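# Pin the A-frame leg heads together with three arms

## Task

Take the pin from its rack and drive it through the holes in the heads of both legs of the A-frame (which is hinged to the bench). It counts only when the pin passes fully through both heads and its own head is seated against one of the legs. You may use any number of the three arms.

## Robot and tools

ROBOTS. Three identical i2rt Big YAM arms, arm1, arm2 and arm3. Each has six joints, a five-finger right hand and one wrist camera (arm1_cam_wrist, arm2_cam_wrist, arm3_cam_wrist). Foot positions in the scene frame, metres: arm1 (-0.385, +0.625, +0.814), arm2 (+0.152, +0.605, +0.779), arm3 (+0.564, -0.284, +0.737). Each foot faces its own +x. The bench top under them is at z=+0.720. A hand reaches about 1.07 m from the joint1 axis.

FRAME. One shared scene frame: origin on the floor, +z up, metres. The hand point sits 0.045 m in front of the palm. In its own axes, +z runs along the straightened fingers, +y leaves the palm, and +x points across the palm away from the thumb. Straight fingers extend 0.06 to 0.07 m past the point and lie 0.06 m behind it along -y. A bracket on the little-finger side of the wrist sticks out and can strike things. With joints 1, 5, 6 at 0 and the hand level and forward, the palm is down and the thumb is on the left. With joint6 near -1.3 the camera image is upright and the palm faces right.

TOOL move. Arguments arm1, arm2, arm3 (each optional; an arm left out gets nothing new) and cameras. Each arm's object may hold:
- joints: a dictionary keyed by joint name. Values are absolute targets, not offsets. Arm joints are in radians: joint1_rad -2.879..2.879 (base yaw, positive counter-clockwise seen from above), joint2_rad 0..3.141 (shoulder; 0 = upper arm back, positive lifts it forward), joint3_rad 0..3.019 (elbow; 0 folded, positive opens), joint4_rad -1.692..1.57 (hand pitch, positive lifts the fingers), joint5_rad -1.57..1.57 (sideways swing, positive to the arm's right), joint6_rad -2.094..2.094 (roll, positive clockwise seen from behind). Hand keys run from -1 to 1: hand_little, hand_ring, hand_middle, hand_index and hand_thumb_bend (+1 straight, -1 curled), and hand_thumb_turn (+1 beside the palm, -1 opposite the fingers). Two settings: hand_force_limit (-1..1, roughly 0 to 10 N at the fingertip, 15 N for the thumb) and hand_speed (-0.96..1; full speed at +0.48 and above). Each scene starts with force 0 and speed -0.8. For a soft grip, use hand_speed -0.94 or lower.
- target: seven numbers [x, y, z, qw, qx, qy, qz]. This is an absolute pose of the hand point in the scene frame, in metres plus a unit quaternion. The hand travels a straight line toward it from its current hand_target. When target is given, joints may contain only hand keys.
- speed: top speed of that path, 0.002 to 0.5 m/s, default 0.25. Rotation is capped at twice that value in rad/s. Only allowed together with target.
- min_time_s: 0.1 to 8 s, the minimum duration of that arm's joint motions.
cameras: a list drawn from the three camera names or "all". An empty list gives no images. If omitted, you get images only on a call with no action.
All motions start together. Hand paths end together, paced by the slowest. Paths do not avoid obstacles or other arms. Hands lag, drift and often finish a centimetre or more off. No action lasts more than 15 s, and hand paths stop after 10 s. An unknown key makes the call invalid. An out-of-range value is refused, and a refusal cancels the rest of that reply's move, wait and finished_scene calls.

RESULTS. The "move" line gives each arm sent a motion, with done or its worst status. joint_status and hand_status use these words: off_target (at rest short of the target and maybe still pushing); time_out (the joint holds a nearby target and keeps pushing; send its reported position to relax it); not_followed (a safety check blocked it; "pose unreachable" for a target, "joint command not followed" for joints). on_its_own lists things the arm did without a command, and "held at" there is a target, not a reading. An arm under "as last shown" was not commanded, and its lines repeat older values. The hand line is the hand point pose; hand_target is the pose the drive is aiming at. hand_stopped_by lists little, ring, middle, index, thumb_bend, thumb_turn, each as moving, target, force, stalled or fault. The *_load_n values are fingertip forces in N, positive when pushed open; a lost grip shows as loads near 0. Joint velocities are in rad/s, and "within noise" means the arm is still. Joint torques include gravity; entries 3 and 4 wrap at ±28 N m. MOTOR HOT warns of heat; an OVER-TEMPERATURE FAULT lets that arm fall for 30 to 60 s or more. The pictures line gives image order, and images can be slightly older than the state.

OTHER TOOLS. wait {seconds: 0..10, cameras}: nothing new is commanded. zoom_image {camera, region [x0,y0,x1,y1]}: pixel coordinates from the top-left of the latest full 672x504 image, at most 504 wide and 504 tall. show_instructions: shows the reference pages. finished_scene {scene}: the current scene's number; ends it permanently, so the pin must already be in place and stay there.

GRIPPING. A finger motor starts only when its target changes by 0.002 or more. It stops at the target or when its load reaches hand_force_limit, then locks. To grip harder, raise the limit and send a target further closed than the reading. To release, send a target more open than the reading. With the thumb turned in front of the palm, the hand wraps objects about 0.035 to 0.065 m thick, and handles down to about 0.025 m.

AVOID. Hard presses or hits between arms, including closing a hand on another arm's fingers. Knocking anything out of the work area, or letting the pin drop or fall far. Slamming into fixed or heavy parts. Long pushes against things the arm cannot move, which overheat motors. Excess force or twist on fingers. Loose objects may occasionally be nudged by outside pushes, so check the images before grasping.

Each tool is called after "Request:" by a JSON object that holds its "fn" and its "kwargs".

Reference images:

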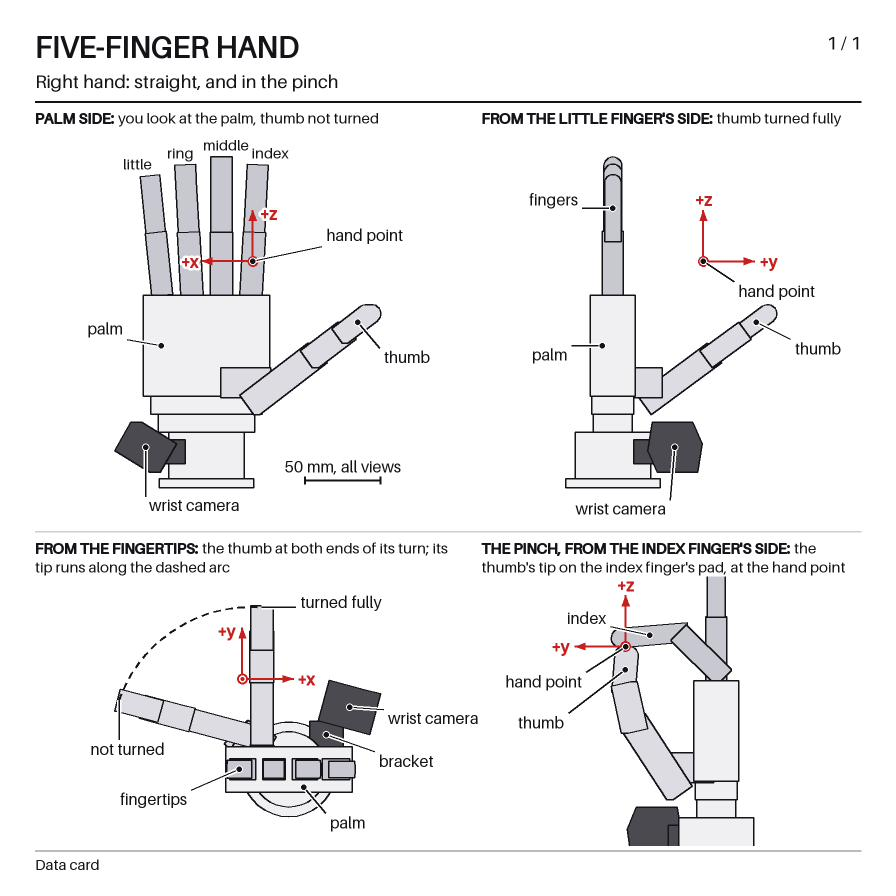

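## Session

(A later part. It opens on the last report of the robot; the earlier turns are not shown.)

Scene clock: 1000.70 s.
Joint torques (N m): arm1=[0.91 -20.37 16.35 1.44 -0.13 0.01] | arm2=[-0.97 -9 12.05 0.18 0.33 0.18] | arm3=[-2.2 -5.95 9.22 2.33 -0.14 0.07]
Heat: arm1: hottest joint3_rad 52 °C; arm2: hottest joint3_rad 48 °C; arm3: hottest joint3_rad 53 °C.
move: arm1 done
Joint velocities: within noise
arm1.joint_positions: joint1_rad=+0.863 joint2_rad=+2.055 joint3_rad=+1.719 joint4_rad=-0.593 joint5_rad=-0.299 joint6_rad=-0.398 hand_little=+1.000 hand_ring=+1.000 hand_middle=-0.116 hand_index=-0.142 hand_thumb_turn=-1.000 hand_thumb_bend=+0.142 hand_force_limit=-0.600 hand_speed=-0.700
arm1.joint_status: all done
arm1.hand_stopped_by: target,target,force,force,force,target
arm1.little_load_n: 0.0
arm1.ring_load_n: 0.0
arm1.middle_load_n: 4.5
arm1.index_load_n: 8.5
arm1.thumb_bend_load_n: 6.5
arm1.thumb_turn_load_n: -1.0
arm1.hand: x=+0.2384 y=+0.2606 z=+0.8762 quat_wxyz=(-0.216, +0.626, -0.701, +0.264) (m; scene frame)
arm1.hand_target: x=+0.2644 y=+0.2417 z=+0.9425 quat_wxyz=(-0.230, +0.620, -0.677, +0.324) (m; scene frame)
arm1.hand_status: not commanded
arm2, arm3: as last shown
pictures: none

Request:
{"fn": "move", "kwargs": {"arm1": {"joints":{"joint2_rad":2.006},"min_time_s":1}}}

Scene clock: 1007.37 s.
Joint torques (N m): arm1=[1.2 -20.07 16.29 1.48 -0.15 0] | arm2=[-0.97 -9 12.05 0.18 0.33 0.18] | arm3=[-2.26 -5.89 9.26 2.28 -0.13 0.06]
Heat: arm1: hottest joint3_rad 53 °C; arm2: hottest joint3_rad 48 °C; arm3: hottest joint3_rad 53 °C.
move: arm1 done
Joint velocities: within noise
arm1.joint_positions: joint1_rad=+0.863 joint2_rad=+2.044 joint3_rad=+1.719 joint4_rad=-0.593 joint5_rad=-0.299 joint6_rad=-0.398 hand_little=+1.000 hand_ring=+1.000 hand_middle=-0.116 hand_index=-0.142 hand_thumb_turn=-1.000 hand_thumb_bend=+0.142 hand_force_limit=-0.600 hand_speed=-0.700
arm1.joint_status: all done
arm1.hand_stopped_by: target,target,force,force,force,target
arm1.little_load_n: 0.0
arm1.ring_load_n: 0.0
arm1.middle_load_n: 4.0
arm1.index_load_n: 8.5
arm1.thumb_bend_load_n: 6.5
arm1.thumb_turn_load_n: -1.0
arm1.hand: x=+0.2391 y=+0.2603 z=+0.8836 quat_wxyz=(-0.217, +0.626, -0.699, +0.269) (m; scene frame)
arm1.hand_target: x=+0.2644 y=+0.2418 z=+0.9512 quat_wxyz=(-0.231, +0.619, -0.675, +0.329) (m; scene frame)
arm1.hand_status: not commanded
arm2, arm3: as last shown
arm3.middle_load_n: -0.5
pictures: none

Request:
{"fn": "move", "kwargs": {"arm1": {"joints":{"joint3_rad":1.705},"min_time_s":1}}}

Scene clock: 1026.53 s.
Joint torques (N m): arm1=[0.97 -20.72 8.88 1.54 -0.2 -0.01] | arm2=[-0.97 -9 12.05 0.2 0.33 0.18] | arm3=[-2.32 -5.83 9.24 2.32 -0.13 0.06]
Heat: arm1: hottest joint3_rad 55 °C; arm2: hottest joint3_rad 48 °C; arm3: hottest joint3_rad 53 °C.
move: arm1 done
Joint velocities: within noise
arm1.joint_positions: joint1_rad=+0.863 joint2_rad=+2.043 joint3_rad=+1.711 joint4_rad=-0.592 joint5_rad=-0.299 joint6_rad=-0.398 hand_little=+1.000 hand_ring=+1.000 hand_middle=-0.116 hand_index=-0.142 hand_thumb_turn=-1.000 hand_thumb_bend=+0.142 hand_force_limit=-0.600 hand_speed=-0.700
arm1.joint_status: all done
arm1.hand_stopped_by: target,target,force,force,force,target
arm1.little_load_n: 0.0
arm1.ring_load_n: 0.0
arm1.middle_load_n: 4.0
arm1.index_load_n: 9.0
arm1.thumb_bend_load_n: 6.5
arm1.thumb_turn_load_n: -1.0
arm1.hand: x=+0.2366 y=+0.2620 z=+0.8806 quat_wxyz=(-0.216, +0.626, -0.701, +0.266) (m; scene frame)
arm1.hand_target: x=+0.2391 y=+0.2591 z=+0.9055 quat_wxyz=(-0.222, +0.624, -0.692, +0.287) (m; scene frame)
arm1.hand_status: not commanded
arm2, arm3: as last shown
arm3.middle_load_n: 0.0
pictures: none

Request:
{"fn": "move", "kwargs": {"arm1": {"joints":{"joint3_rad":1.699},"min_time_s":0.8}}}

Request:
{"fn": "move", "kwargs": {"arm1": {"joints":{"joint3_rad":1.776,"joint2_rad":2.033,"joint1_rad":0.853},"min_time_s":1.2}, "cameras": ["arm2_cam_wrist","arm3_cam_wrist"]}}

Request:
{"fn": "zoom_image", "kwargs": {"camera": "arm3_cam_wrist", "region": [310, 120, 430, 280]}}

Request:
{"fn": "zoom_image", "kwargs": {"camera": "arm2_cam_wrist", "region": [310, 170, 430, 270]}}

Scene clock: 1091.87 s.
Joint torques (N m): arm1=[1.44 -21.07 8.7 1.47 -0.13 -0.02] | arm2=[-0.97 -8.94 12.05 0.2 0.33 0.17] | arm3=[-2.26 -5.77 9.25 2.32 -0.13 0.05]
Heat: arm1: hottest joint3_rad 53 °C; arm2: hottest joint3_rad 49 °C; arm3: hottest joint3_rad 53 °C.
move: arm1 done
Joint velocities: within noise
arm1.joint_positions: joint1_rad=+0.863 joint2_rad=+2.043 joint3_rad=+1.711 joint4_rad=-0.592 joint5_rad=-0.299 joint6_rad=-0.398 hand_little=+1.000 hand_ring=+1.000 hand_middle=-0.116 hand_index=-0.142 hand_thumb_turn=-1.000 hand_thumb_bend=+0.142 hand_force_limit=-0.600 hand_speed=-0.700
arm1.joint_status: all done
arm1.hand_stopped_by: target,target,force,force,force,target
arm1.little_load_n: 0.0
arm1.ring_load_n: 0.0
arm1.middle_load_n: 4.5
arm1.index_load_n: 9.0
arm1.thumb_bend_load_n: 6.5
arm1.thumb_turn_load_n: -1.0
arm1.hand: x=+0.2366 y=+0.2620 z=+0.8806 quat_wxyz=(-0.216, +0.626, -0.701, +0.266) (m; scene frame)
arm1.hand_target: x=+0.2375 y=+0.2602 z=+0.9028 quat_wxyz=(-0.221, +0.624, -0.693, +0.285) (m; scene frame)
arm1.hand_status: not commanded
arm2, arm3: as last shown
arm3.index_load_n: -0.5
pictures: none

Scene clock: 1093.37 s.
Joint torques (N m): arm1=[0.03 -18.43 14.99 1.66 -0.11 -0.03] | arm2=[-0.97 -9 12.05 0.18 0.33 0.18] | arm3=[-2.26 -5.89 9.24 2.33 -0.13 0.05]
Heat: arm1: hottest joint3_rad 54 °C; arm2: hottest joint3_rad 49 °C; arm3: hottest joint3_rad 53 °C.
move: arm1 done
Joint velocities: within noise
arm1.joint_positions: joint1_rad=+0.862 joint2_rad=+2.043 joint3_rad=+1.711 joint4_rad=-0.592 joint5_rad=-0.299 joint6_rad=-0.398 hand_little=+1.000 hand_ring=+1.000 hand_middle=-0.116 hand_index=-0.142 hand_thumb_turn=-1.000 hand_thumb_bend=+0.142 hand_force_limit=-0.600 hand_speed=-0.700
arm1.joint_status: all done
arm1.hand_stopped_by: target,target,force,force,force,target
arm1.little_load_n: 0.0
arm1.ring_load_n: 0.0
arm1.middle_load_n: 4.0
arm1.index_load_n: 9.0
arm1.thumb_bend_load_n: 6.5
arm1.thumb_turn_load_n: -1.0
arm1.hand: x=+0.2362 y=+0.2613 z=+0.8806 quat_wxyz=(-0.216, +0.625, -0.701, +0.266) (m; scene frame)
arm1.hand_target: x=+0.2555 y=+0.2405 z=+0.9211 quat_wxyz=(-0.225, +0.619, -0.686, +0.308) (m; scene frame)
arm1.hand_status: not commanded
arm2, arm3: as last shown
arm3.index_load_n: 0.0
pictures: arm2_cam_wrist, arm3_cam_wrist
camera_calibration:
arm2_cam_wrist: T_world_to_cam=[[-0.573218, 0.804979, -0.153068, 0.174561], [0.817767, 0.573803, -0.0448119, -0.279094], [0.0517579, -0.15086, -0.987199, 1.2699], [0, 0, 0, 1]] pos_world=[0.262568, 0.211204, 1.26786]
arm3_cam_wrist: T_world_to_cam=[[0.155862, 0.118522, -0.980642, 0.807359], [-0.00137337, -0.992748, -0.120203, 0.243143], [-0.987778, 0.0200819, -0.154569, 0.678209], [0, 0, 0, 1]] pos_world=[0.544417, 0.132071, 0.925787]

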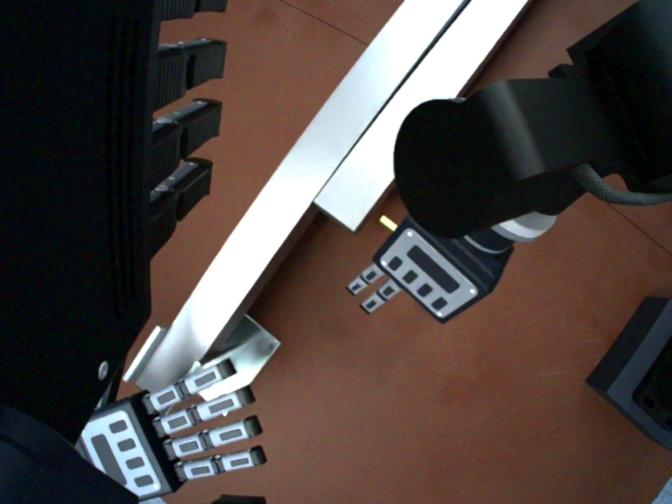

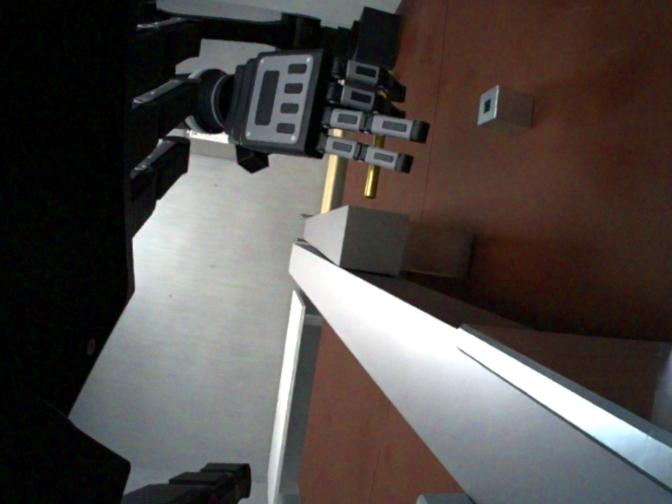

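Scaled by 3.150 from the camera's 672x504 image, which has a finer 960x720 frame.

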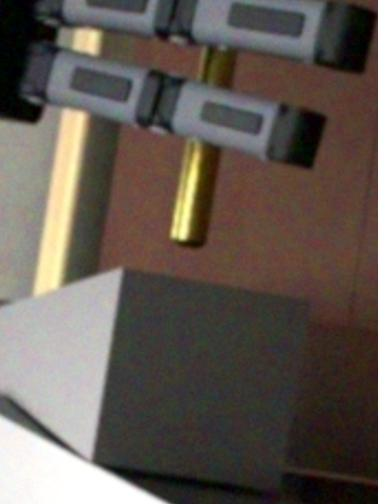

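Scaled by 4.200 from the camera's 672x504 image, which has a finer 960x720 frame.

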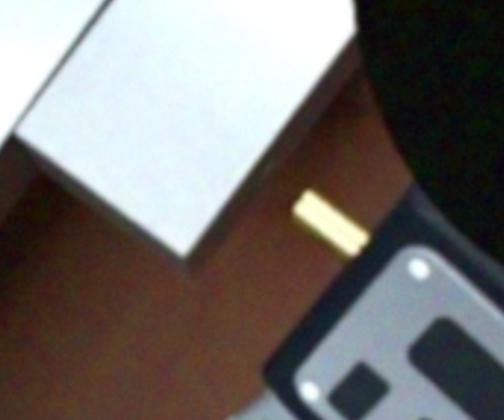

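Request:
{"fn": "move", "kwargs": {"arm1": {"joints":{"joint3_rad":1.792,"joint2_rad":2.044,"joint1_rad":0.838,"joint5_rad":-0.307,"joint6_rad":-0.412},"min_time_s":1.5}, "cameras": ["arm2_cam_wrist","arm3_cam_wrist"]}}

Request:
{"fn": "zoom_image", "kwargs": {"camera": "arm3_cam_wrist", "region": [310, 120, 430, 280]}}

Request:
{"fn": "zoom_image", "kwargs": {"camera": "arm2_cam_wrist", "region": [310, 170, 430, 270]}}

Scene clock: 1120.13 s.
Joint torques (N m): arm1=[0.44 -18.49 16.53 1.65 -0.14 -0.07] | arm2=[-0.97 -9 12.05 0.18 0.33 0.18] | arm3=[-2.2 -5.89 9.26 2.33 -0.13 0.06]
Heat: arm1: hottest joint3_rad 60 °C; arm2: hottest joint3_rad 49 °C; arm3: hottest joint3_rad 53 °C.
move: arm1 done
Joint velocities: within noise
arm1.joint_positions: joint1_rad=+0.853 joint2_rad=+2.043 joint3_rad=+1.711 joint4_rad=-0.592 joint5_rad=-0.304 joint6_rad=-0.401 hand_little=+1.000 hand_ring=+1.000 hand_middle=-0.116 hand_index=-0.142 hand_thumb_turn=-1.000 hand_thumb_bend=+0.142 hand_force_limit=-0.600 hand_speed=-0.700
arm1.joint_status: all done
arm1.hand_stopped_by: target,target,force,force,force,target
arm1.little_load_n: 0.0
arm1.ring_load_n: 0.0
arm1.middle_load_n: 4.0
arm1.index_load_n: 9.0
arm1.thumb_bend_load_n: 6.5
arm1.thumb_turn_load_n: -1.0
arm1.hand: x=+0.2332 y=+0.2563 z=+0.8809 quat_wxyz=(-0.217, +0.624, -0.702, +0.266) (m; scene frame)
arm1.hand_target: x=+0.2536 y=+0.2281 z=+0.9212 quat_wxyz=(-0.224, +0.618, -0.686, +0.313) (m; scene frame)
arm1.hand_status: not commanded
arm2, arm3: as last shown
arm3.middle_load_n: -0.5
arm3.thumb_turn_load_n: -0.5
pictures: arm2_cam_wrist, arm3_cam_wrist
camera_calibration:
arm2_cam_wrist: T_world_to_cam=[[-0.573218, 0.804979, -0.153068, 0.174561], [0.817767, 0.573803, -0.0448119, -0.279094], [0.0517579, -0.15086, -0.987199, 1.2699], [0, 0, 0, 1]] pos_world=[0.262568, 0.211204, 1.26786]
arm3_cam_wrist: T_world_to_cam=[[0.155862, 0.118522, -0.980642, 0.807359], [-0.00137337, -0.992748, -0.120203, 0.243143], [-0.987778, 0.0200819, -0.154569, 0.678209], [0, 0, 0, 1]] pos_world=[0.544417, 0.132071, 0.925787]

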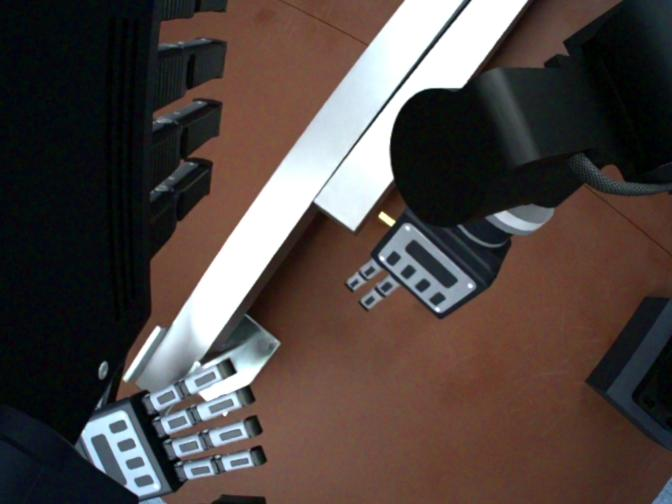

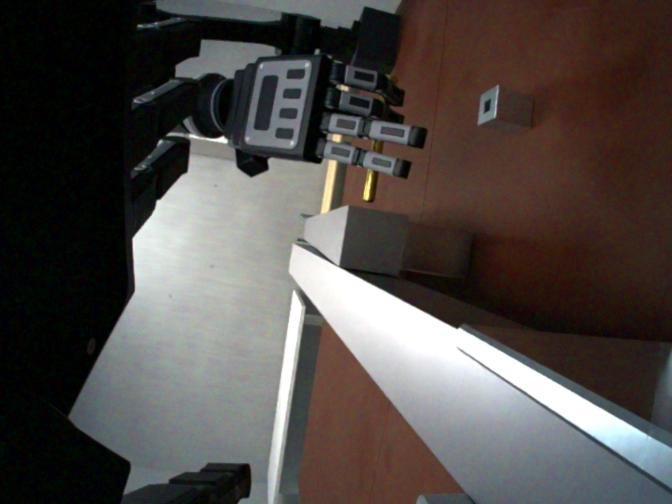

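Scaled by 3.150 from the camera's 672x504 image, which has a finer 960x720 frame.

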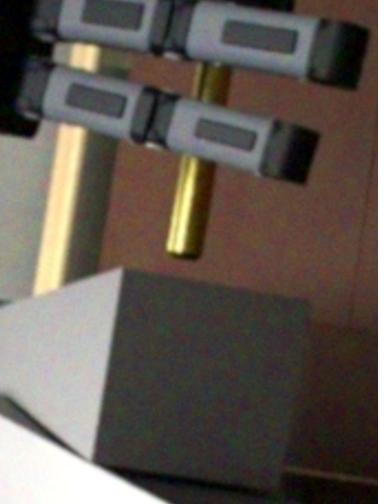

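Scaled by 4.200 from the camera's 672x504 image, which has a finer 960x720 frame.

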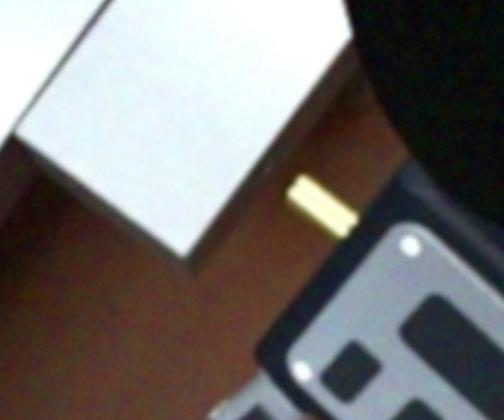

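Request:
{"fn": "move", "kwargs": {"arm1": {"joints":{"joint2_rad":2.052},"min_time_s":0.8}}}

Scene clock: 1138.47 s.
Joint torques (N m): arm1=[0.67 -16.79 16.59 1.54 -0.1 -0.09] | arm2=[-1.03 -9 12.05 0.18 0.33 0.18] | arm3=[-2.2 -5.89 9.25 2.32 -0.14 0.05]
Heat: arm1: hottest joint3_rad 63 °C; arm2: hottest joint3_rad 49 °C; arm3: hottest joint3_rad 53 °C.
move: arm1 done
Joint velocities: within noise
arm1.joint_positions: joint1_rad=+0.853 joint2_rad=+2.044 joint3_rad=+1.711 joint4_rad=-0.592 joint5_rad=-0.304 joint6_rad=-0.401 hand_little=+1.000 hand_ring=+1.000 hand_middle=-0.116 hand_index=-0.142 hand_thumb_turn=-1.000 hand_thumb_bend=+0.142 hand_force_limit=-0.600 hand_speed=-0.700
arm1.joint_status: all done
arm1.hand_stopped_by: target,target,force,force,force,target
arm1.little_load_n: 0.0
arm1.ring_load_n: 0.5
arm1.middle_load_n: 4.0
arm1.index_load_n: 8.5
arm1.thumb_bend_load_n: 6.5
arm1.thumb_turn_load_n: -1.0
arm1.hand: x=+0.2331 y=+0.2564 z=+0.8801 quat_wxyz=(-0.217, +0.624, -0.702, +0.266) (m; scene frame)
arm1.hand_target: x=+0.2534 y=+0.2282 z=+0.9154 quat_wxyz=(-0.223, +0.618, -0.687, +0.309) (m; scene frame)
arm1.hand_status: not commanded
arm2: as last shown
arm3.joint_positions: joint1_rad=-1.704 joint2_rad=+1.356 joint3_rad=+0.571 joint4_rad=+0.701 joint5_rad=-1.197 joint6_rad=-0.032 hand_little=+1.000 hand_ring=+1.000 hand_middle=+1.000 hand_index=+1.000 hand_thumb_turn=+1.000 hand_thumb_bend=+1.000 hand_force_limit=+0.000 hand_speed=-0.800
arm3.joint_status: not commanded
arm3.hand_stopped_by: target,target,target,target,target,target
arm3.little_load_n: 0.0
arm3.ring_load_n: 0.0
arm3.middle_load_n: 0.0
arm3.index_load_n: 0.0
arm3.thumb_bend_load_n: 0.0
arm3.thumb_turn_load_n: 0.0
arm3.hand: x=+0.4319 y=+0.1285 z=+0.9140 quat_wxyz=(-0.596, +0.626, +0.346, -0.365) (m; scene frame)
arm3.hand_target: x=+0.4373 y=+0.1459 z=+0.9302 quat_wxyz=(-0.612, +0.612, +0.354, -0.354) (m; scene frame)
arm3.hand_status: not commanded
pictures: none

Request:
{"fn": "move", "kwargs": {"arm1": {"joints":{"joint3_rad":1.804,"joint2_rad":2.0645,"joint1_rad":0.8235,"joint5_rad":-0.314,"joint6_rad":-0.421},"min_time_s":2}, "cameras": ["arm2_cam_wrist","arm3_cam_wrist"]}}

Request:
{"fn": "zoom_image", "kwargs": {"camera": "arm3_cam_wrist", "region": [310, 120, 430, 280]}}

Request:
{"fn": "zoom_image", "kwargs": {"camera": "arm2_cam_wrist", "region": [310, 170, 430, 270]}}

Scene clock: 1168.90 s.
Joint torques (N m): arm1=[0.56 -17.67 16.55 1.69 -0.08 -0.1] | arm2=[-0.97 -9 12.04 0.18 0.33 0.18] | arm3=[-2.2 -5.83 9.28 2.35 -0.14 0.05]
Heat: arm1: hottest joint3_rad 66 °C; arm2: hottest joint3_rad 49 °C; arm3: hottest joint3_rad 53 °C.
move: arm1 done
Joint velocities: within noise
arm1.joint_positions: joint1_rad=+0.841 joint2_rad=+2.057 joint3_rad=+1.725 joint4_rad=-0.592 joint5_rad=-0.312 joint6_rad=-0.409 hand_little=+1.000 hand_ring=+1.000 hand_middle=-0.116 hand_index=-0.142 hand_thumb_turn=-1.000 hand_thumb_bend=+0.142 hand_force_limit=-0.600 hand_speed=-0.700
arm1.joint_status: all done
arm1.hand_stopped_by: target,target,force,force,force,target
arm1.little_load_n: 0.0
arm1.ring_load_n: 0.0
arm1.middle_load_n: 4.5
arm1.index_load_n: 8.5
arm1.thumb_bend_load_n: 6.5
arm1.thumb_turn_load_n: -1.0
arm1.hand: x=+0.2328 y=+0.2475 z=+0.8781 quat_wxyz=(-0.218, +0.623, -0.702, +0.268) (m; scene frame)
arm1.hand_target: x=+0.2509 y=+0.2175 z=+0.9125 quat_wxyz=(-0.223, +0.617, -0.688, +0.311) (m; scene frame)
arm1.hand_status: not commanded
arm2.joint_positions: joint1_rad=+0.534 joint2_rad=+1.485 joint3_rad=+1.820 joint4_rad=-1.668 joint5_rad=+0.537 joint6_rad=+0.040 hand_little=+1.000 hand_ring=+1.000 hand_middle=+1.000 hand_index=+1.000 hand_thumb_turn=+1.000 hand_thumb_bend=+1.000 hand_force_limit=+0.000 hand_speed=-0.800
arm2.joint_status: not commanded
arm2.hand_stopped_by: target,target,target,target,target,target
arm2.little_load_n: 0.0
arm2.ring_load_n: 0.0
arm2.middle_load_n: 0.0
arm2.index_load_n: 0.0
arm2.thumb_bend_load_n: 0.0
arm2.thumb_turn_load_n: 0.0
arm2.hand: x=+0.2731 y=+0.1973 z=+1.1559 quat_wxyz=(+0.221, +0.170, -0.944, +0.178) (m; scene frame)
arm2.hand_target: x=+0.2695 y=+0.1904 z=+1.1690 quat_wxyz=(+0.217, +0.154, -0.945, +0.190) (m; scene frame)
arm2.hand_status: not commanded
arm3: as last shown
arm3.little_load_n: -0.5
arm3.middle_load_n: -0.5
pictures: arm2_cam_wrist, arm3_cam_wrist
camera_calibration:
arm2_cam_wrist: T_world_to_cam=[[-0.573218, 0.804979, -0.153068, 0.174561], [0.817767, 0.573803, -0.0448119, -0.279094], [0.0517579, -0.15086, -0.987199, 1.2699], [0, 0, 0, 1]] pos_world=[0.262568, 0.211204, 1.26786]
arm3_cam_wrist: T_world_to_cam=[[0.155862, 0.118522, -0.980642, 0.807359], [-0.00137337, -0.992748, -0.120203, 0.243143], [-0.987778, 0.0200819, -0.154569, 0.678209], [0, 0, 0, 1]] pos_world=[0.544417, 0.132071, 0.925787]

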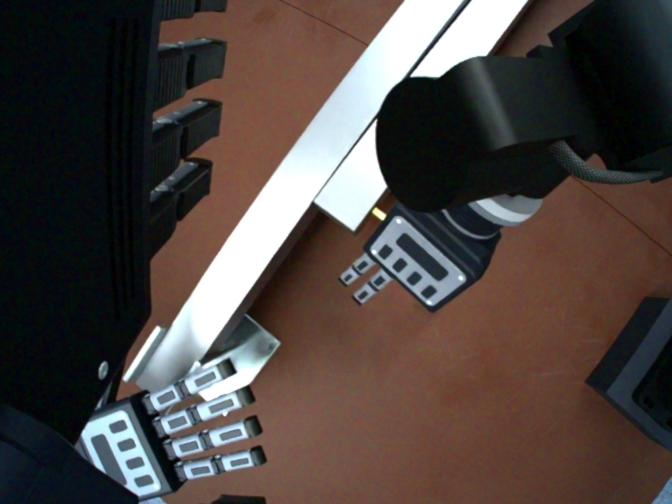

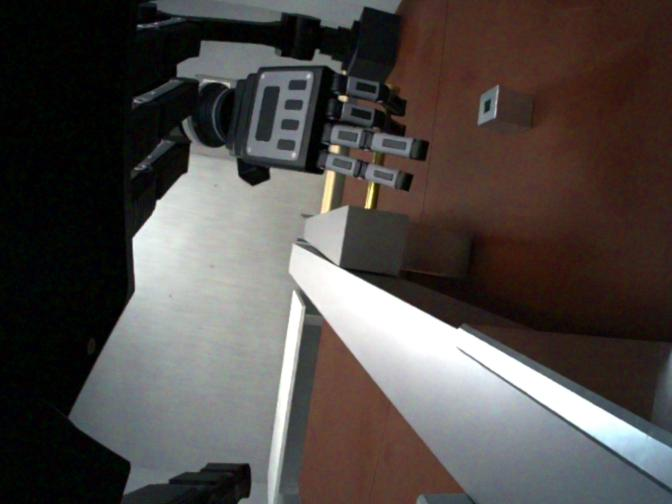

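Scaled by 3.150 from the camera's 672x504 image, which has a finer 960x720 frame.

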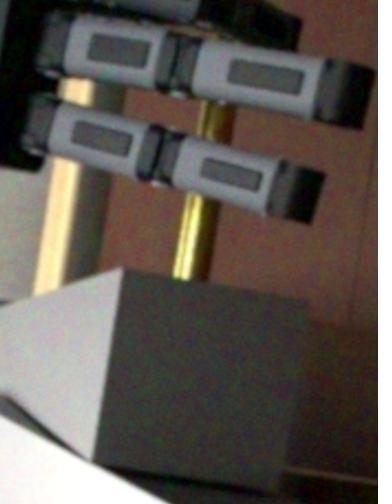

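Scaled by 4.200 from the camera's 672x504 image, which has a finer 960x720 frame.

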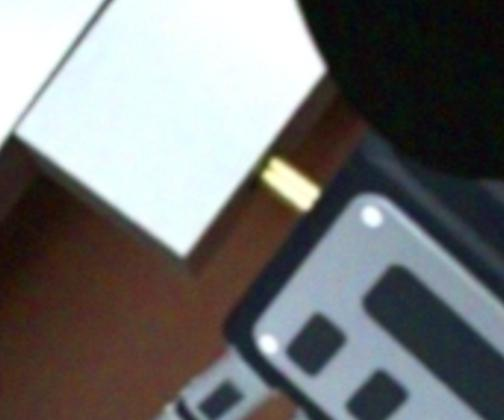

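Request:
{"fn": "move", "kwargs": {"arm1": {"joints":{"joint3_rad":1.816,"joint2_rad":2.073,"joint1_rad":0.812,"joint5_rad":-0.321,"joint6_rad":-0.431},"min_time_s":2}, "cameras": ["arm2_cam_wrist","arm3_cam_wrist"]}}

Request:
{"fn": "zoom_image", "kwargs": {"camera": "arm3_cam_wrist", "region": [310, 60, 430, 280]}}

Request:
{"fn": "zoom_image", "kwargs": {"camera": "arm2_cam_wrist", "region": [310, 170, 430, 270]}}

Scene clock: 1187.23 s.
Joint torques (N m): arm1=[0.21 -17.38 16.25 1.51 -0.08 -0.09] | arm2=[-0.97 -9 12.05 0.18 0.33 0.18] | arm3=[-2.26 -5.89 9.26 2.3 -0.13 0.06]
Heat: arm1: hottest joint3_rad 63 °C; arm2: hottest joint3_rad 49 °C; arm3: hottest joint3_rad 53 °C.
move: arm1 done
Joint velocities: within noise
arm1.joint_positions: joint1_rad=+0.831 joint2_rad=+2.066 joint3_rad=+1.738 joint4_rad=-0.592 joint5_rad=-0.320 joint6_rad=-0.420 hand_little=+1.000 hand_ring=+1.000 hand_middle=-0.116 hand_index=-0.142 hand_thumb_turn=-1.000 hand_thumb_bend=+0.142 hand_force_limit=-0.600 hand_speed=-0.700
arm1.joint_status: all done
arm1.hand_stopped_by: target,target,force,force,force,target
arm1.little_load_n: 0.0
arm1.ring_load_n: -0.5
arm1.middle_load_n: 5.0
arm1.index_load_n: 8.0
arm1.thumb_bend_load_n: 6.5
arm1.thumb_turn_load_n: -1.5
arm1.hand: x=+0.2323 y=+0.2395 z=+0.8779 quat_wxyz=(-0.219, +0.624, -0.700, +0.271) (m; scene frame)
arm1.hand_target: x=+0.2490 y=+0.2084 z=+0.9124 quat_wxyz=(-0.223, +0.617, -0.686, +0.314) (m; scene frame)
arm1.hand_status: not commanded
arm2, arm3: as last shown
arm3.little_load_n: 0.0
arm3.middle_load_n: 0.0
pictures: arm2_cam_wrist, arm3_cam_wrist
camera_calibration:
arm2_cam_wrist: T_world_to_cam=[[-0.573218, 0.804979, -0.153068, 0.174561], [0.817767, 0.573803, -0.0448119, -0.279094], [0.0517579, -0.15086, -0.987199, 1.2699], [0, 0, 0, 1]] pos_world=[0.262568, 0.211204, 1.26786]
arm3_cam_wrist: T_world_to_cam=[[0.155862, 0.118522, -0.980642, 0.807359], [-0.00137337, -0.992748, -0.120203, 0.243143], [-0.987778, 0.0200819, -0.154569, 0.678209], [0, 0, 0, 1]] pos_world=[0.544417, 0.132071, 0.925787]

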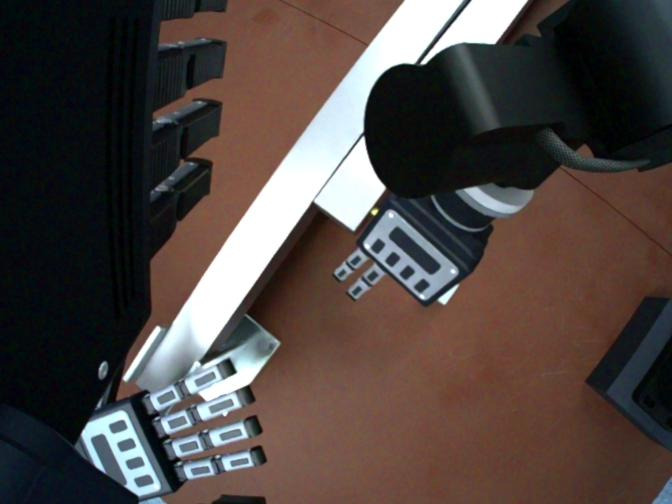

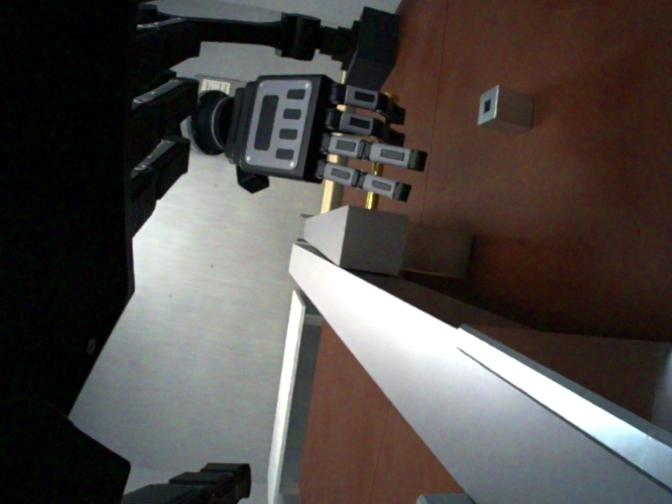

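Scaled by 2.291 from the camera's 672x504 image, which has a finer 960x720 frame.

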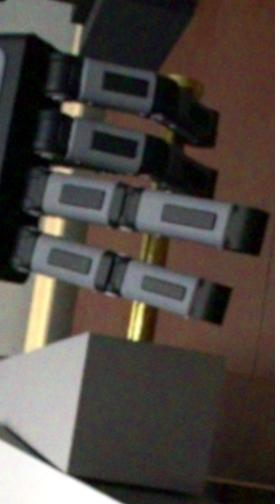

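Scaled by 4.200 from the camera's 672x504 image, which has a finer 960x720 frame.

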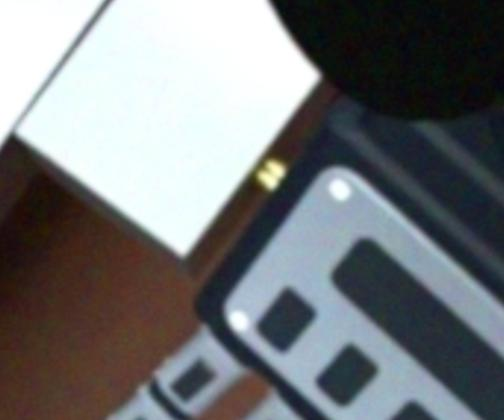

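Request:
{"fn": "move", "kwargs": {"arm1": {"joints":{"joint3_rad":1.828,"joint2_rad":2.081,"joint1_rad":0.799,"joint5_rad":-0.329,"joint6_rad":-0.441},"min_time_s":2}, "cameras": ["arm1_cam_wrist","arm2_cam_wrist","arm3_cam_wrist"]}}

Request:
{"fn": "zoom_image", "kwargs": {"camera": "arm3_cam_wrist", "region": [310, 60, 430, 280]}}

Scene clock: 1212.70 s.
Joint torques (N m): arm1=[-0.38 -18.2 16.35 1.87 -0.05 -0.03] | arm2=[-0.97 -9 12.05 0.2 0.33 0.18] | arm3=[-2.32 -5.83 9.25 2.36 -0.15 0.06]
Heat: arm1: hottest joint3_rad 66 °C; arm2: hottest joint3_rad 49 °C; arm3: hottest joint3_rad 53 °C.
move: arm1 done
Joint velocities: within noise
arm1.joint_positions: joint1_rad=+0.820 joint2_rad=+2.075 joint3_rad=+1.750 joint4_rad=-0.591 joint5_rad=-0.329 joint6_rad=-0.430 hand_little=+1.000 hand_ring=+1.000 hand_middle=-0.116 hand_index=-0.142 hand_thumb_turn=-1.000 hand_thumb_bend=+0.142 hand_force_limit=-0.600 hand_speed=-0.700
arm1.joint_status: all done
arm1.hand_stopped_by: target,target,force,force,force,target
arm1.little_load_n: 0.0
arm1.ring_load_n: 0.0
arm1.middle_load_n: 5.5
arm1.index_load_n: 8.0
arm1.thumb_bend_load_n: 6.5
arm1.thumb_turn_load_n: -1.5
arm1.hand: x=+0.2316 y=+0.2308 z=+0.8779 quat_wxyz=(-0.221, +0.624, -0.698, +0.274) (m; scene frame)
arm1.hand_target: x=+0.2470 y=+0.1988 z=+0.9128 quat_wxyz=(-0.223, +0.617, -0.685, +0.317) (m; scene frame)
arm1.hand_status: not commanded
arm2, arm3: as last shown
arm3.thumb_turn_load_n: -0.5
pictures: arm1_cam_wrist, arm2_cam_wrist, arm3_cam_wrist
camera_calibration:
arm1_cam_wrist: T_world_to_cam=[[-0.777478, -0.209676, -0.592928, 0.743565], [-0.415461, 0.879016, 0.23393, -0.313304], [0.472144, 0.428214, -0.770528, 0.578022], [0, 0, 0, 1]] pos_world=[0.175031, 0.18379, 0.959554]
arm2_cam_wrist: T_world_to_cam=[[-0.573218, 0.804979, -0.153068, 0.174561], [0.817767, 0.573803, -0.0448119, -0.279094], [0.0517579, -0.15086, -0.987199, 1.2699], [0, 0, 0, 1]] pos_world=[0.262568, 0.211204, 1.26786]
arm3_cam_wrist: T_world_to_cam=[[0.155862, 0.118522, -0.980642, 0.807359], [-0.00137337, -0.992748, -0.120203, 0.243143], [-0.987778, 0.0200819, -0.154569, 0.678209], [0, 0, 0, 1]] pos_world=[0.544417, 0.132071, 0.925787]

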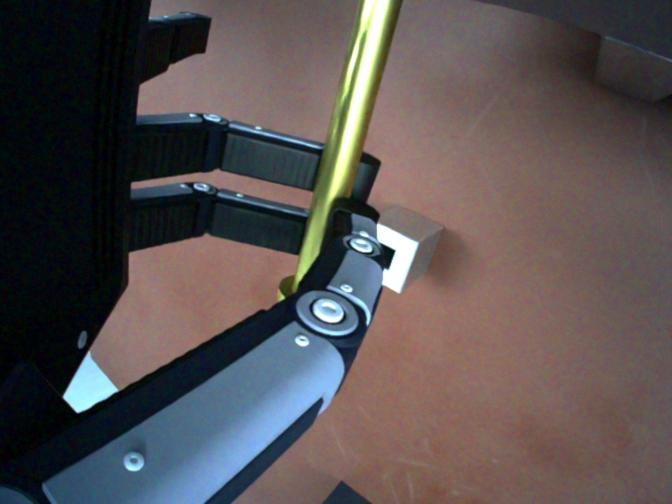

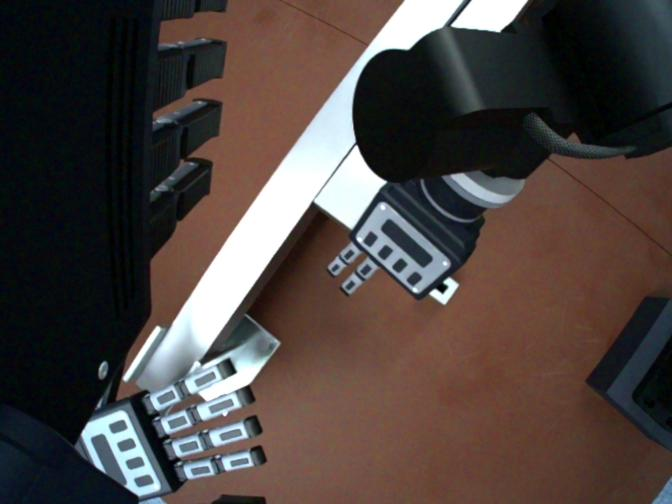

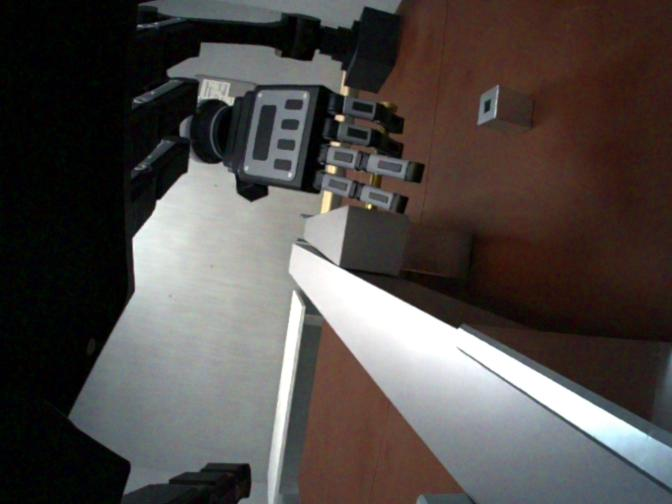

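Scaled by 2.291 from the camera's 672x504 image, which has a finer 960x720 frame.

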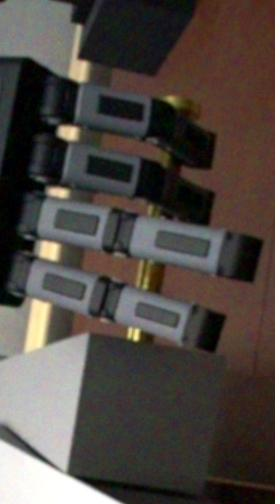

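Request:
{"fn": "move", "kwargs": {"arm1": {"joints":{"joint3_rad":1.855,"joint2_rad":2.097,"joint1_rad":0.775,"joint5_rad":-0.345,"joint6_rad":-0.460},"min_time_s":3}, "cameras": ["arm1_cam_wrist","arm3_cam_wrist"]}}

Request:
{"fn": "zoom_image", "kwargs": {"camera": "arm3_cam_wrist", "region": [310, 60, 430, 280]}}

Scene clock: 1234.90 s.
Joint torques (N m): arm1=[-0.73 -17.38 16.55 1.43 0.01 -0.08] | arm2=[-0.97 -9 12.07 0.18 0.33 0.18] | arm3=[-2.32 -5.77 9.22 2.3 -0.14 0.05]
Heat: arm1: hottest joint3_rad 68 °C; arm2: hottest joint3_rad 50 °C; arm3: hottest joint3_rad 53 °C.
move: arm1 done
Joint velocities: within noise
arm1.joint_positions: joint1_rad=+0.798 joint2_rad=+2.092 joint3_rad=+1.776 joint4_rad=-0.591 joint5_rad=-0.346 joint6_rad=-0.449 hand_little=+1.000 hand_ring=+1.000 hand_middle=-0.116 hand_index=-0.142 hand_thumb_turn=-1.000 hand_thumb_bend=+0.142 hand_force_limit=-0.600 hand_speed=-0.700
arm1.joint_status: all done
arm1.hand_stopped_by: target,target,force,force,force,target
arm1.little_load_n: 0.0
arm1.ring_load_n: 0.0
arm1.middle_load_n: 6.5
arm1.index_load_n: 7.5
arm1.thumb_bend_load_n: 6.5
arm1.thumb_turn_load_n: -2.0
arm1.hand: x=+0.2303 y=+0.2143 z=+0.8785 quat_wxyz=(-0.223, +0.624, -0.694, +0.280) (m; scene frame)
arm1.hand_target: x=+0.2438 y=+0.1800 z=+0.9153 quat_wxyz=(-0.224, +0.616, -0.681, +0.325) (m; scene frame)
arm1.hand_status: not commanded
arm2, arm3: as last shown
arm3.thumb_turn_load_n: 0.0
pictures: arm1_cam_wrist, arm3_cam_wrist
camera_calibration:
arm1_cam_wrist: T_world_to_cam=[[-0.768746, -0.216834, -0.601675, 0.746648], [-0.421636, 0.879204, 0.221863, -0.287507], [0.480888, 0.424244, -0.76731, 0.582226], [0, 0, 0, 1]] pos_world=[0.172774, 0.167671, 0.959774]
arm3_cam_wrist: T_world_to_cam=[[0.155862, 0.118522, -0.980642, 0.807359], [-0.00137337, -0.992748, -0.120203, 0.243143], [-0.987778, 0.0200819, -0.154569, 0.678209], [0, 0, 0, 1]] pos_world=[0.544417, 0.132071, 0.925787]

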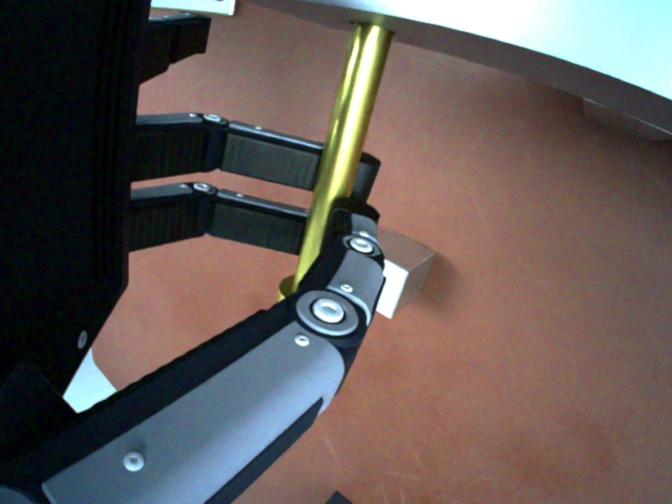

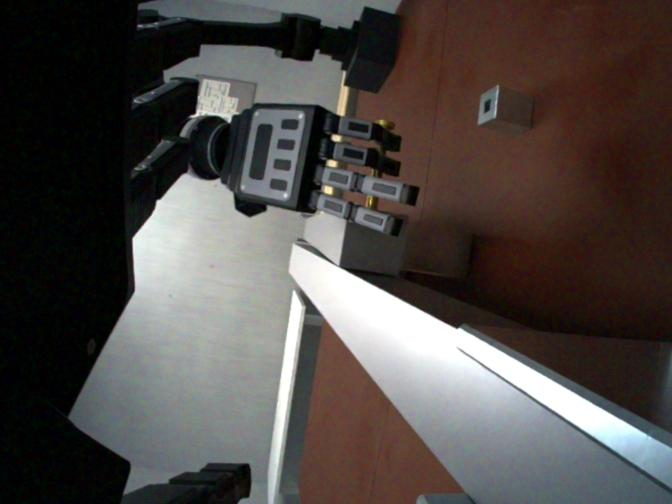

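Scaled by 2.291 from the camera's 672x504 image, which has a finer 960x720 frame.

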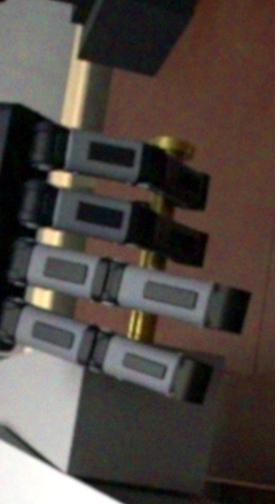

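Request:
{"fn": "move", "kwargs": {"arm1": {"joints":{"joint3_rad":1.861,"joint2_rad":2.102,"joint1_rad":0.767,"joint5_rad":-0.350,"joint6_rad":-0.465},"min_time_s":1.5}, "cameras": ["arm1_cam_wrist"]}}

Scene clock: 1244.73 s.
Joint torques (N m): arm1=[-1.44 -18.37 16.46 1.68 0.03 -0.1] | arm2=[-0.97 -9 12.05 0.18 0.34 0.18] | arm3=[-2.26 -5.83 9.26 2.33 -0.13 0.05]
Heat: arm1: hottest joint3_rad 66 °C; arm2: hottest joint3_rad 50 °C; arm3: hottest joint3_rad 53 °C.
move: arm1 done
Joint velocities: within noise
arm1.joint_positions: joint1_rad=+0.792 joint2_rad=+2.098 joint3_rad=+1.783 joint4_rad=-0.591 joint5_rad=-0.352 joint6_rad=-0.454 hand_little=+1.000 hand_ring=+1.000 hand_middle=-0.116 hand_index=-0.142 hand_thumb_turn=-1.000 hand_thumb_bend=+0.142 hand_force_limit=-0.600 hand_speed=-0.700
arm1.joint_status: all done
arm1.hand_stopped_by: target,target,force,force,force,target
arm1.little_load_n: 0.5
arm1.ring_load_n: 0.0
arm1.middle_load_n: 6.5
arm1.index_load_n: 7.0
arm1.thumb_bend_load_n: 6.5
arm1.thumb_turn_load_n: -1.5
arm1.hand: x=+0.2297 y=+0.2096 z=+0.8784 quat_wxyz=(-0.225, +0.624, -0.693, +0.282) (m; scene frame)
arm1.hand_target: x=+0.2417 y=+0.1741 z=+0.9144 quat_wxyz=(-0.224, +0.615, -0.682, +0.327) (m; scene frame)
arm1.hand_status: not commanded
arm2, arm3: as last shown
arm3.thumb_turn_load_n: -0.5
pictures: arm1_cam_wrist
camera_calibration:
arm1_cam_wrist: T_world_to_cam=[[-0.766288, -0.218067, -0.604359, 0.747124], [-0.42317, 0.879097, 0.219353, -0.280994], [0.483457, 0.423834, -0.765921, 0.582715], [0, 0, 0, 1]] pos_world=[0.171887, 0.162969, 0.959482]

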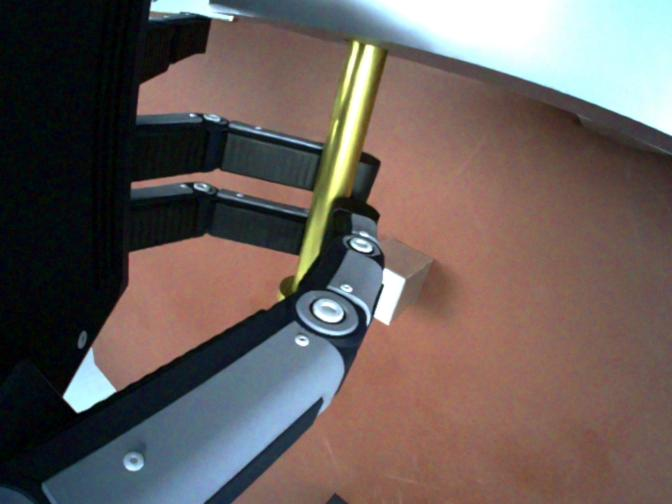

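Request:
{"fn": "move", "kwargs": {"arm1": {"joints":{"hand_speed":-0.5,"hand_thumb_bend":0.6,"hand_index":0.3,"hand_middle":0.3}}}}

Request:
{"fn": "move", "kwargs": {"arm1": {"joints":{"hand_speed":0.3,"hand_thumb_bend":1,"hand_index":1,"hand_middle":1}}, "cameras": ["arm1_cam_wrist","arm3_cam_wrist"]}}

Scene clock: 1263.07 s.
Joint torques (N m): arm1=[0.32 -17.96 15.87 1.26 -0.05 -0.09] | arm2=[-0.97 -9 12.05 0.18 0.33 0.18] | arm3=[-2.26 -5.95 9.28 2.3 -0.14 0.05]
Heat: arm1: hottest joint3_rad 68 °C; arm2: hottest joint3_rad 50 °C; arm3: hottest joint3_rad 53 °C.
move: arm1 done
Joint velocities: within noise
arm1.joint_positions: joint1_rad=+0.778 joint2_rad=+2.098 joint3_rad=+1.789 joint4_rad=-0.590 joint5_rad=-0.351 joint6_rad=-0.455 hand_little=+1.000 hand_ring=+1.000 hand_middle=+0.300 hand_index=+0.300 hand_thumb_turn=-1.000 hand_thumb_bend=+0.600 hand_force_limit=-0.600 hand_speed=-0.500
arm1.joint_status: all done
arm1.hand_stopped_by: target,target,target,target,target,target
arm1.little_load_n: 0.0
arm1.ring_load_n: 0.0
arm1.middle_load_n: 0.0
arm1.index_load_n: 0.0
arm1.thumb_bend_load_n: 0.0
arm1.thumb_turn_load_n: 0.0
arm1.hand: x=+0.2260 y=+0.1997 z=+0.8816 quat_wxyz=(-0.223, +0.619, -0.696, +0.287) (m; scene frame)
arm1.hand_target: x=+0.2416 y=+0.1742 z=+0.9143 quat_wxyz=(-0.224, +0.615, -0.682, +0.326) (m; scene frame)
arm1.hand_status: not commanded
arm2, arm3: as last shown
arm3.thumb_turn_load_n: 0.0
pictures: none

Scene clock: 1263.77 s.
Joint torques (N m): arm1=[1.14 -17.26 15.95 1.37 -0.06 -0.15] | arm2=[-0.97 -9 12.05 0.18 0.33 0.18] | arm3=[-2.26 -6.01 9.25 2.32 -0.13 0.06]
Heat: arm1: hottest joint3_rad 68 °C; arm2: hottest joint3_rad 50 °C; arm3: hottest joint3_rad 53 °C.
move: arm1 done
Joint velocities: within noise
arm1.joint_positions: joint1_rad=+0.778 joint2_rad=+2.098 joint3_rad=+1.789 joint4_rad=-0.590 joint5_rad=-0.351 joint6_rad=-0.456 hand_little=+1.000 hand_ring=+1.000 hand_middle=+1.000 hand_index=+1.000 hand_thumb_turn=-1.000 hand_thumb_bend=+1.000 hand_force_limit=-0.600 hand_speed=+0.300
arm1.joint_status: all done
arm1.hand_stopped_by: target,target,target,target,target,target
arm1.little_load_n: 0.0
arm1.ring_load_n: 0.0
arm1.middle_load_n: 0.0
arm1.index_load_n: 0.0
arm1.thumb_bend_load_n: 0.0
arm1.thumb_turn_load_n: 0.0
arm1.hand: x=+0.2259 y=+0.1996 z=+0.8816 quat_wxyz=(-0.223, +0.619, -0.696, +0.287) (m; scene frame)
arm1.hand_target: x=+0.2416 y=+0.1742 z=+0.9143 quat_wxyz=(-0.224, +0.615, -0.682, +0.326) (m; scene frame)
arm1.hand_status: not commanded
arm2, arm3: as last shown
arm2.thumb_turn_load_n: -0.5
arm3.ring_load_n: -0.5
pictures: arm1_cam_wrist, arm3_cam_wrist
camera_calibration:
arm1_cam_wrist: T_world_to_cam=[[-0.765856, -0.21179, -0.607132, 0.745096], [-0.412948, 0.885756, 0.211921, -0.271661], [0.492888, 0.413015, -0.76582, 0.591056], [0, 0, 0, 1]] pos_world=[0.16713, 0.154314, 0.962585]
arm3_cam_wrist: T_world_to_cam=[[0.155862, 0.118522, -0.980642, 0.807359], [-0.00137337, -0.992748, -0.120203, 0.243143], [-0.987778, 0.0200819, -0.154569, 0.678209], [0, 0, 0, 1]] pos_world=[0.544417, 0.132071, 0.925787]

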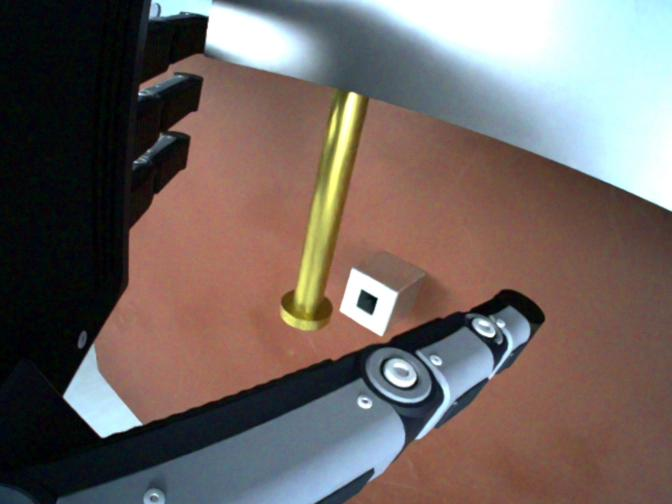

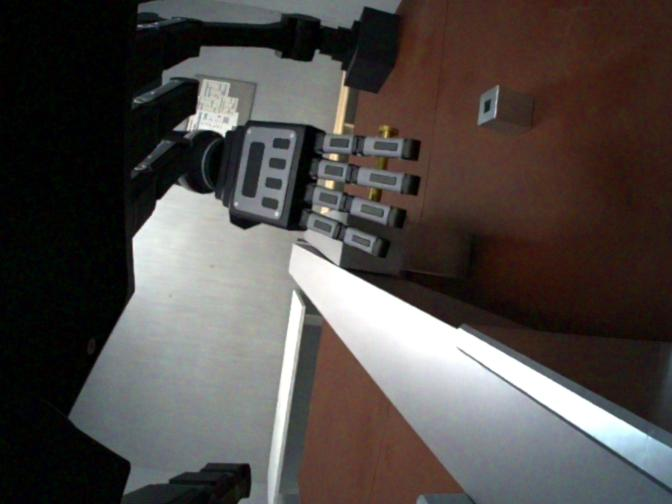

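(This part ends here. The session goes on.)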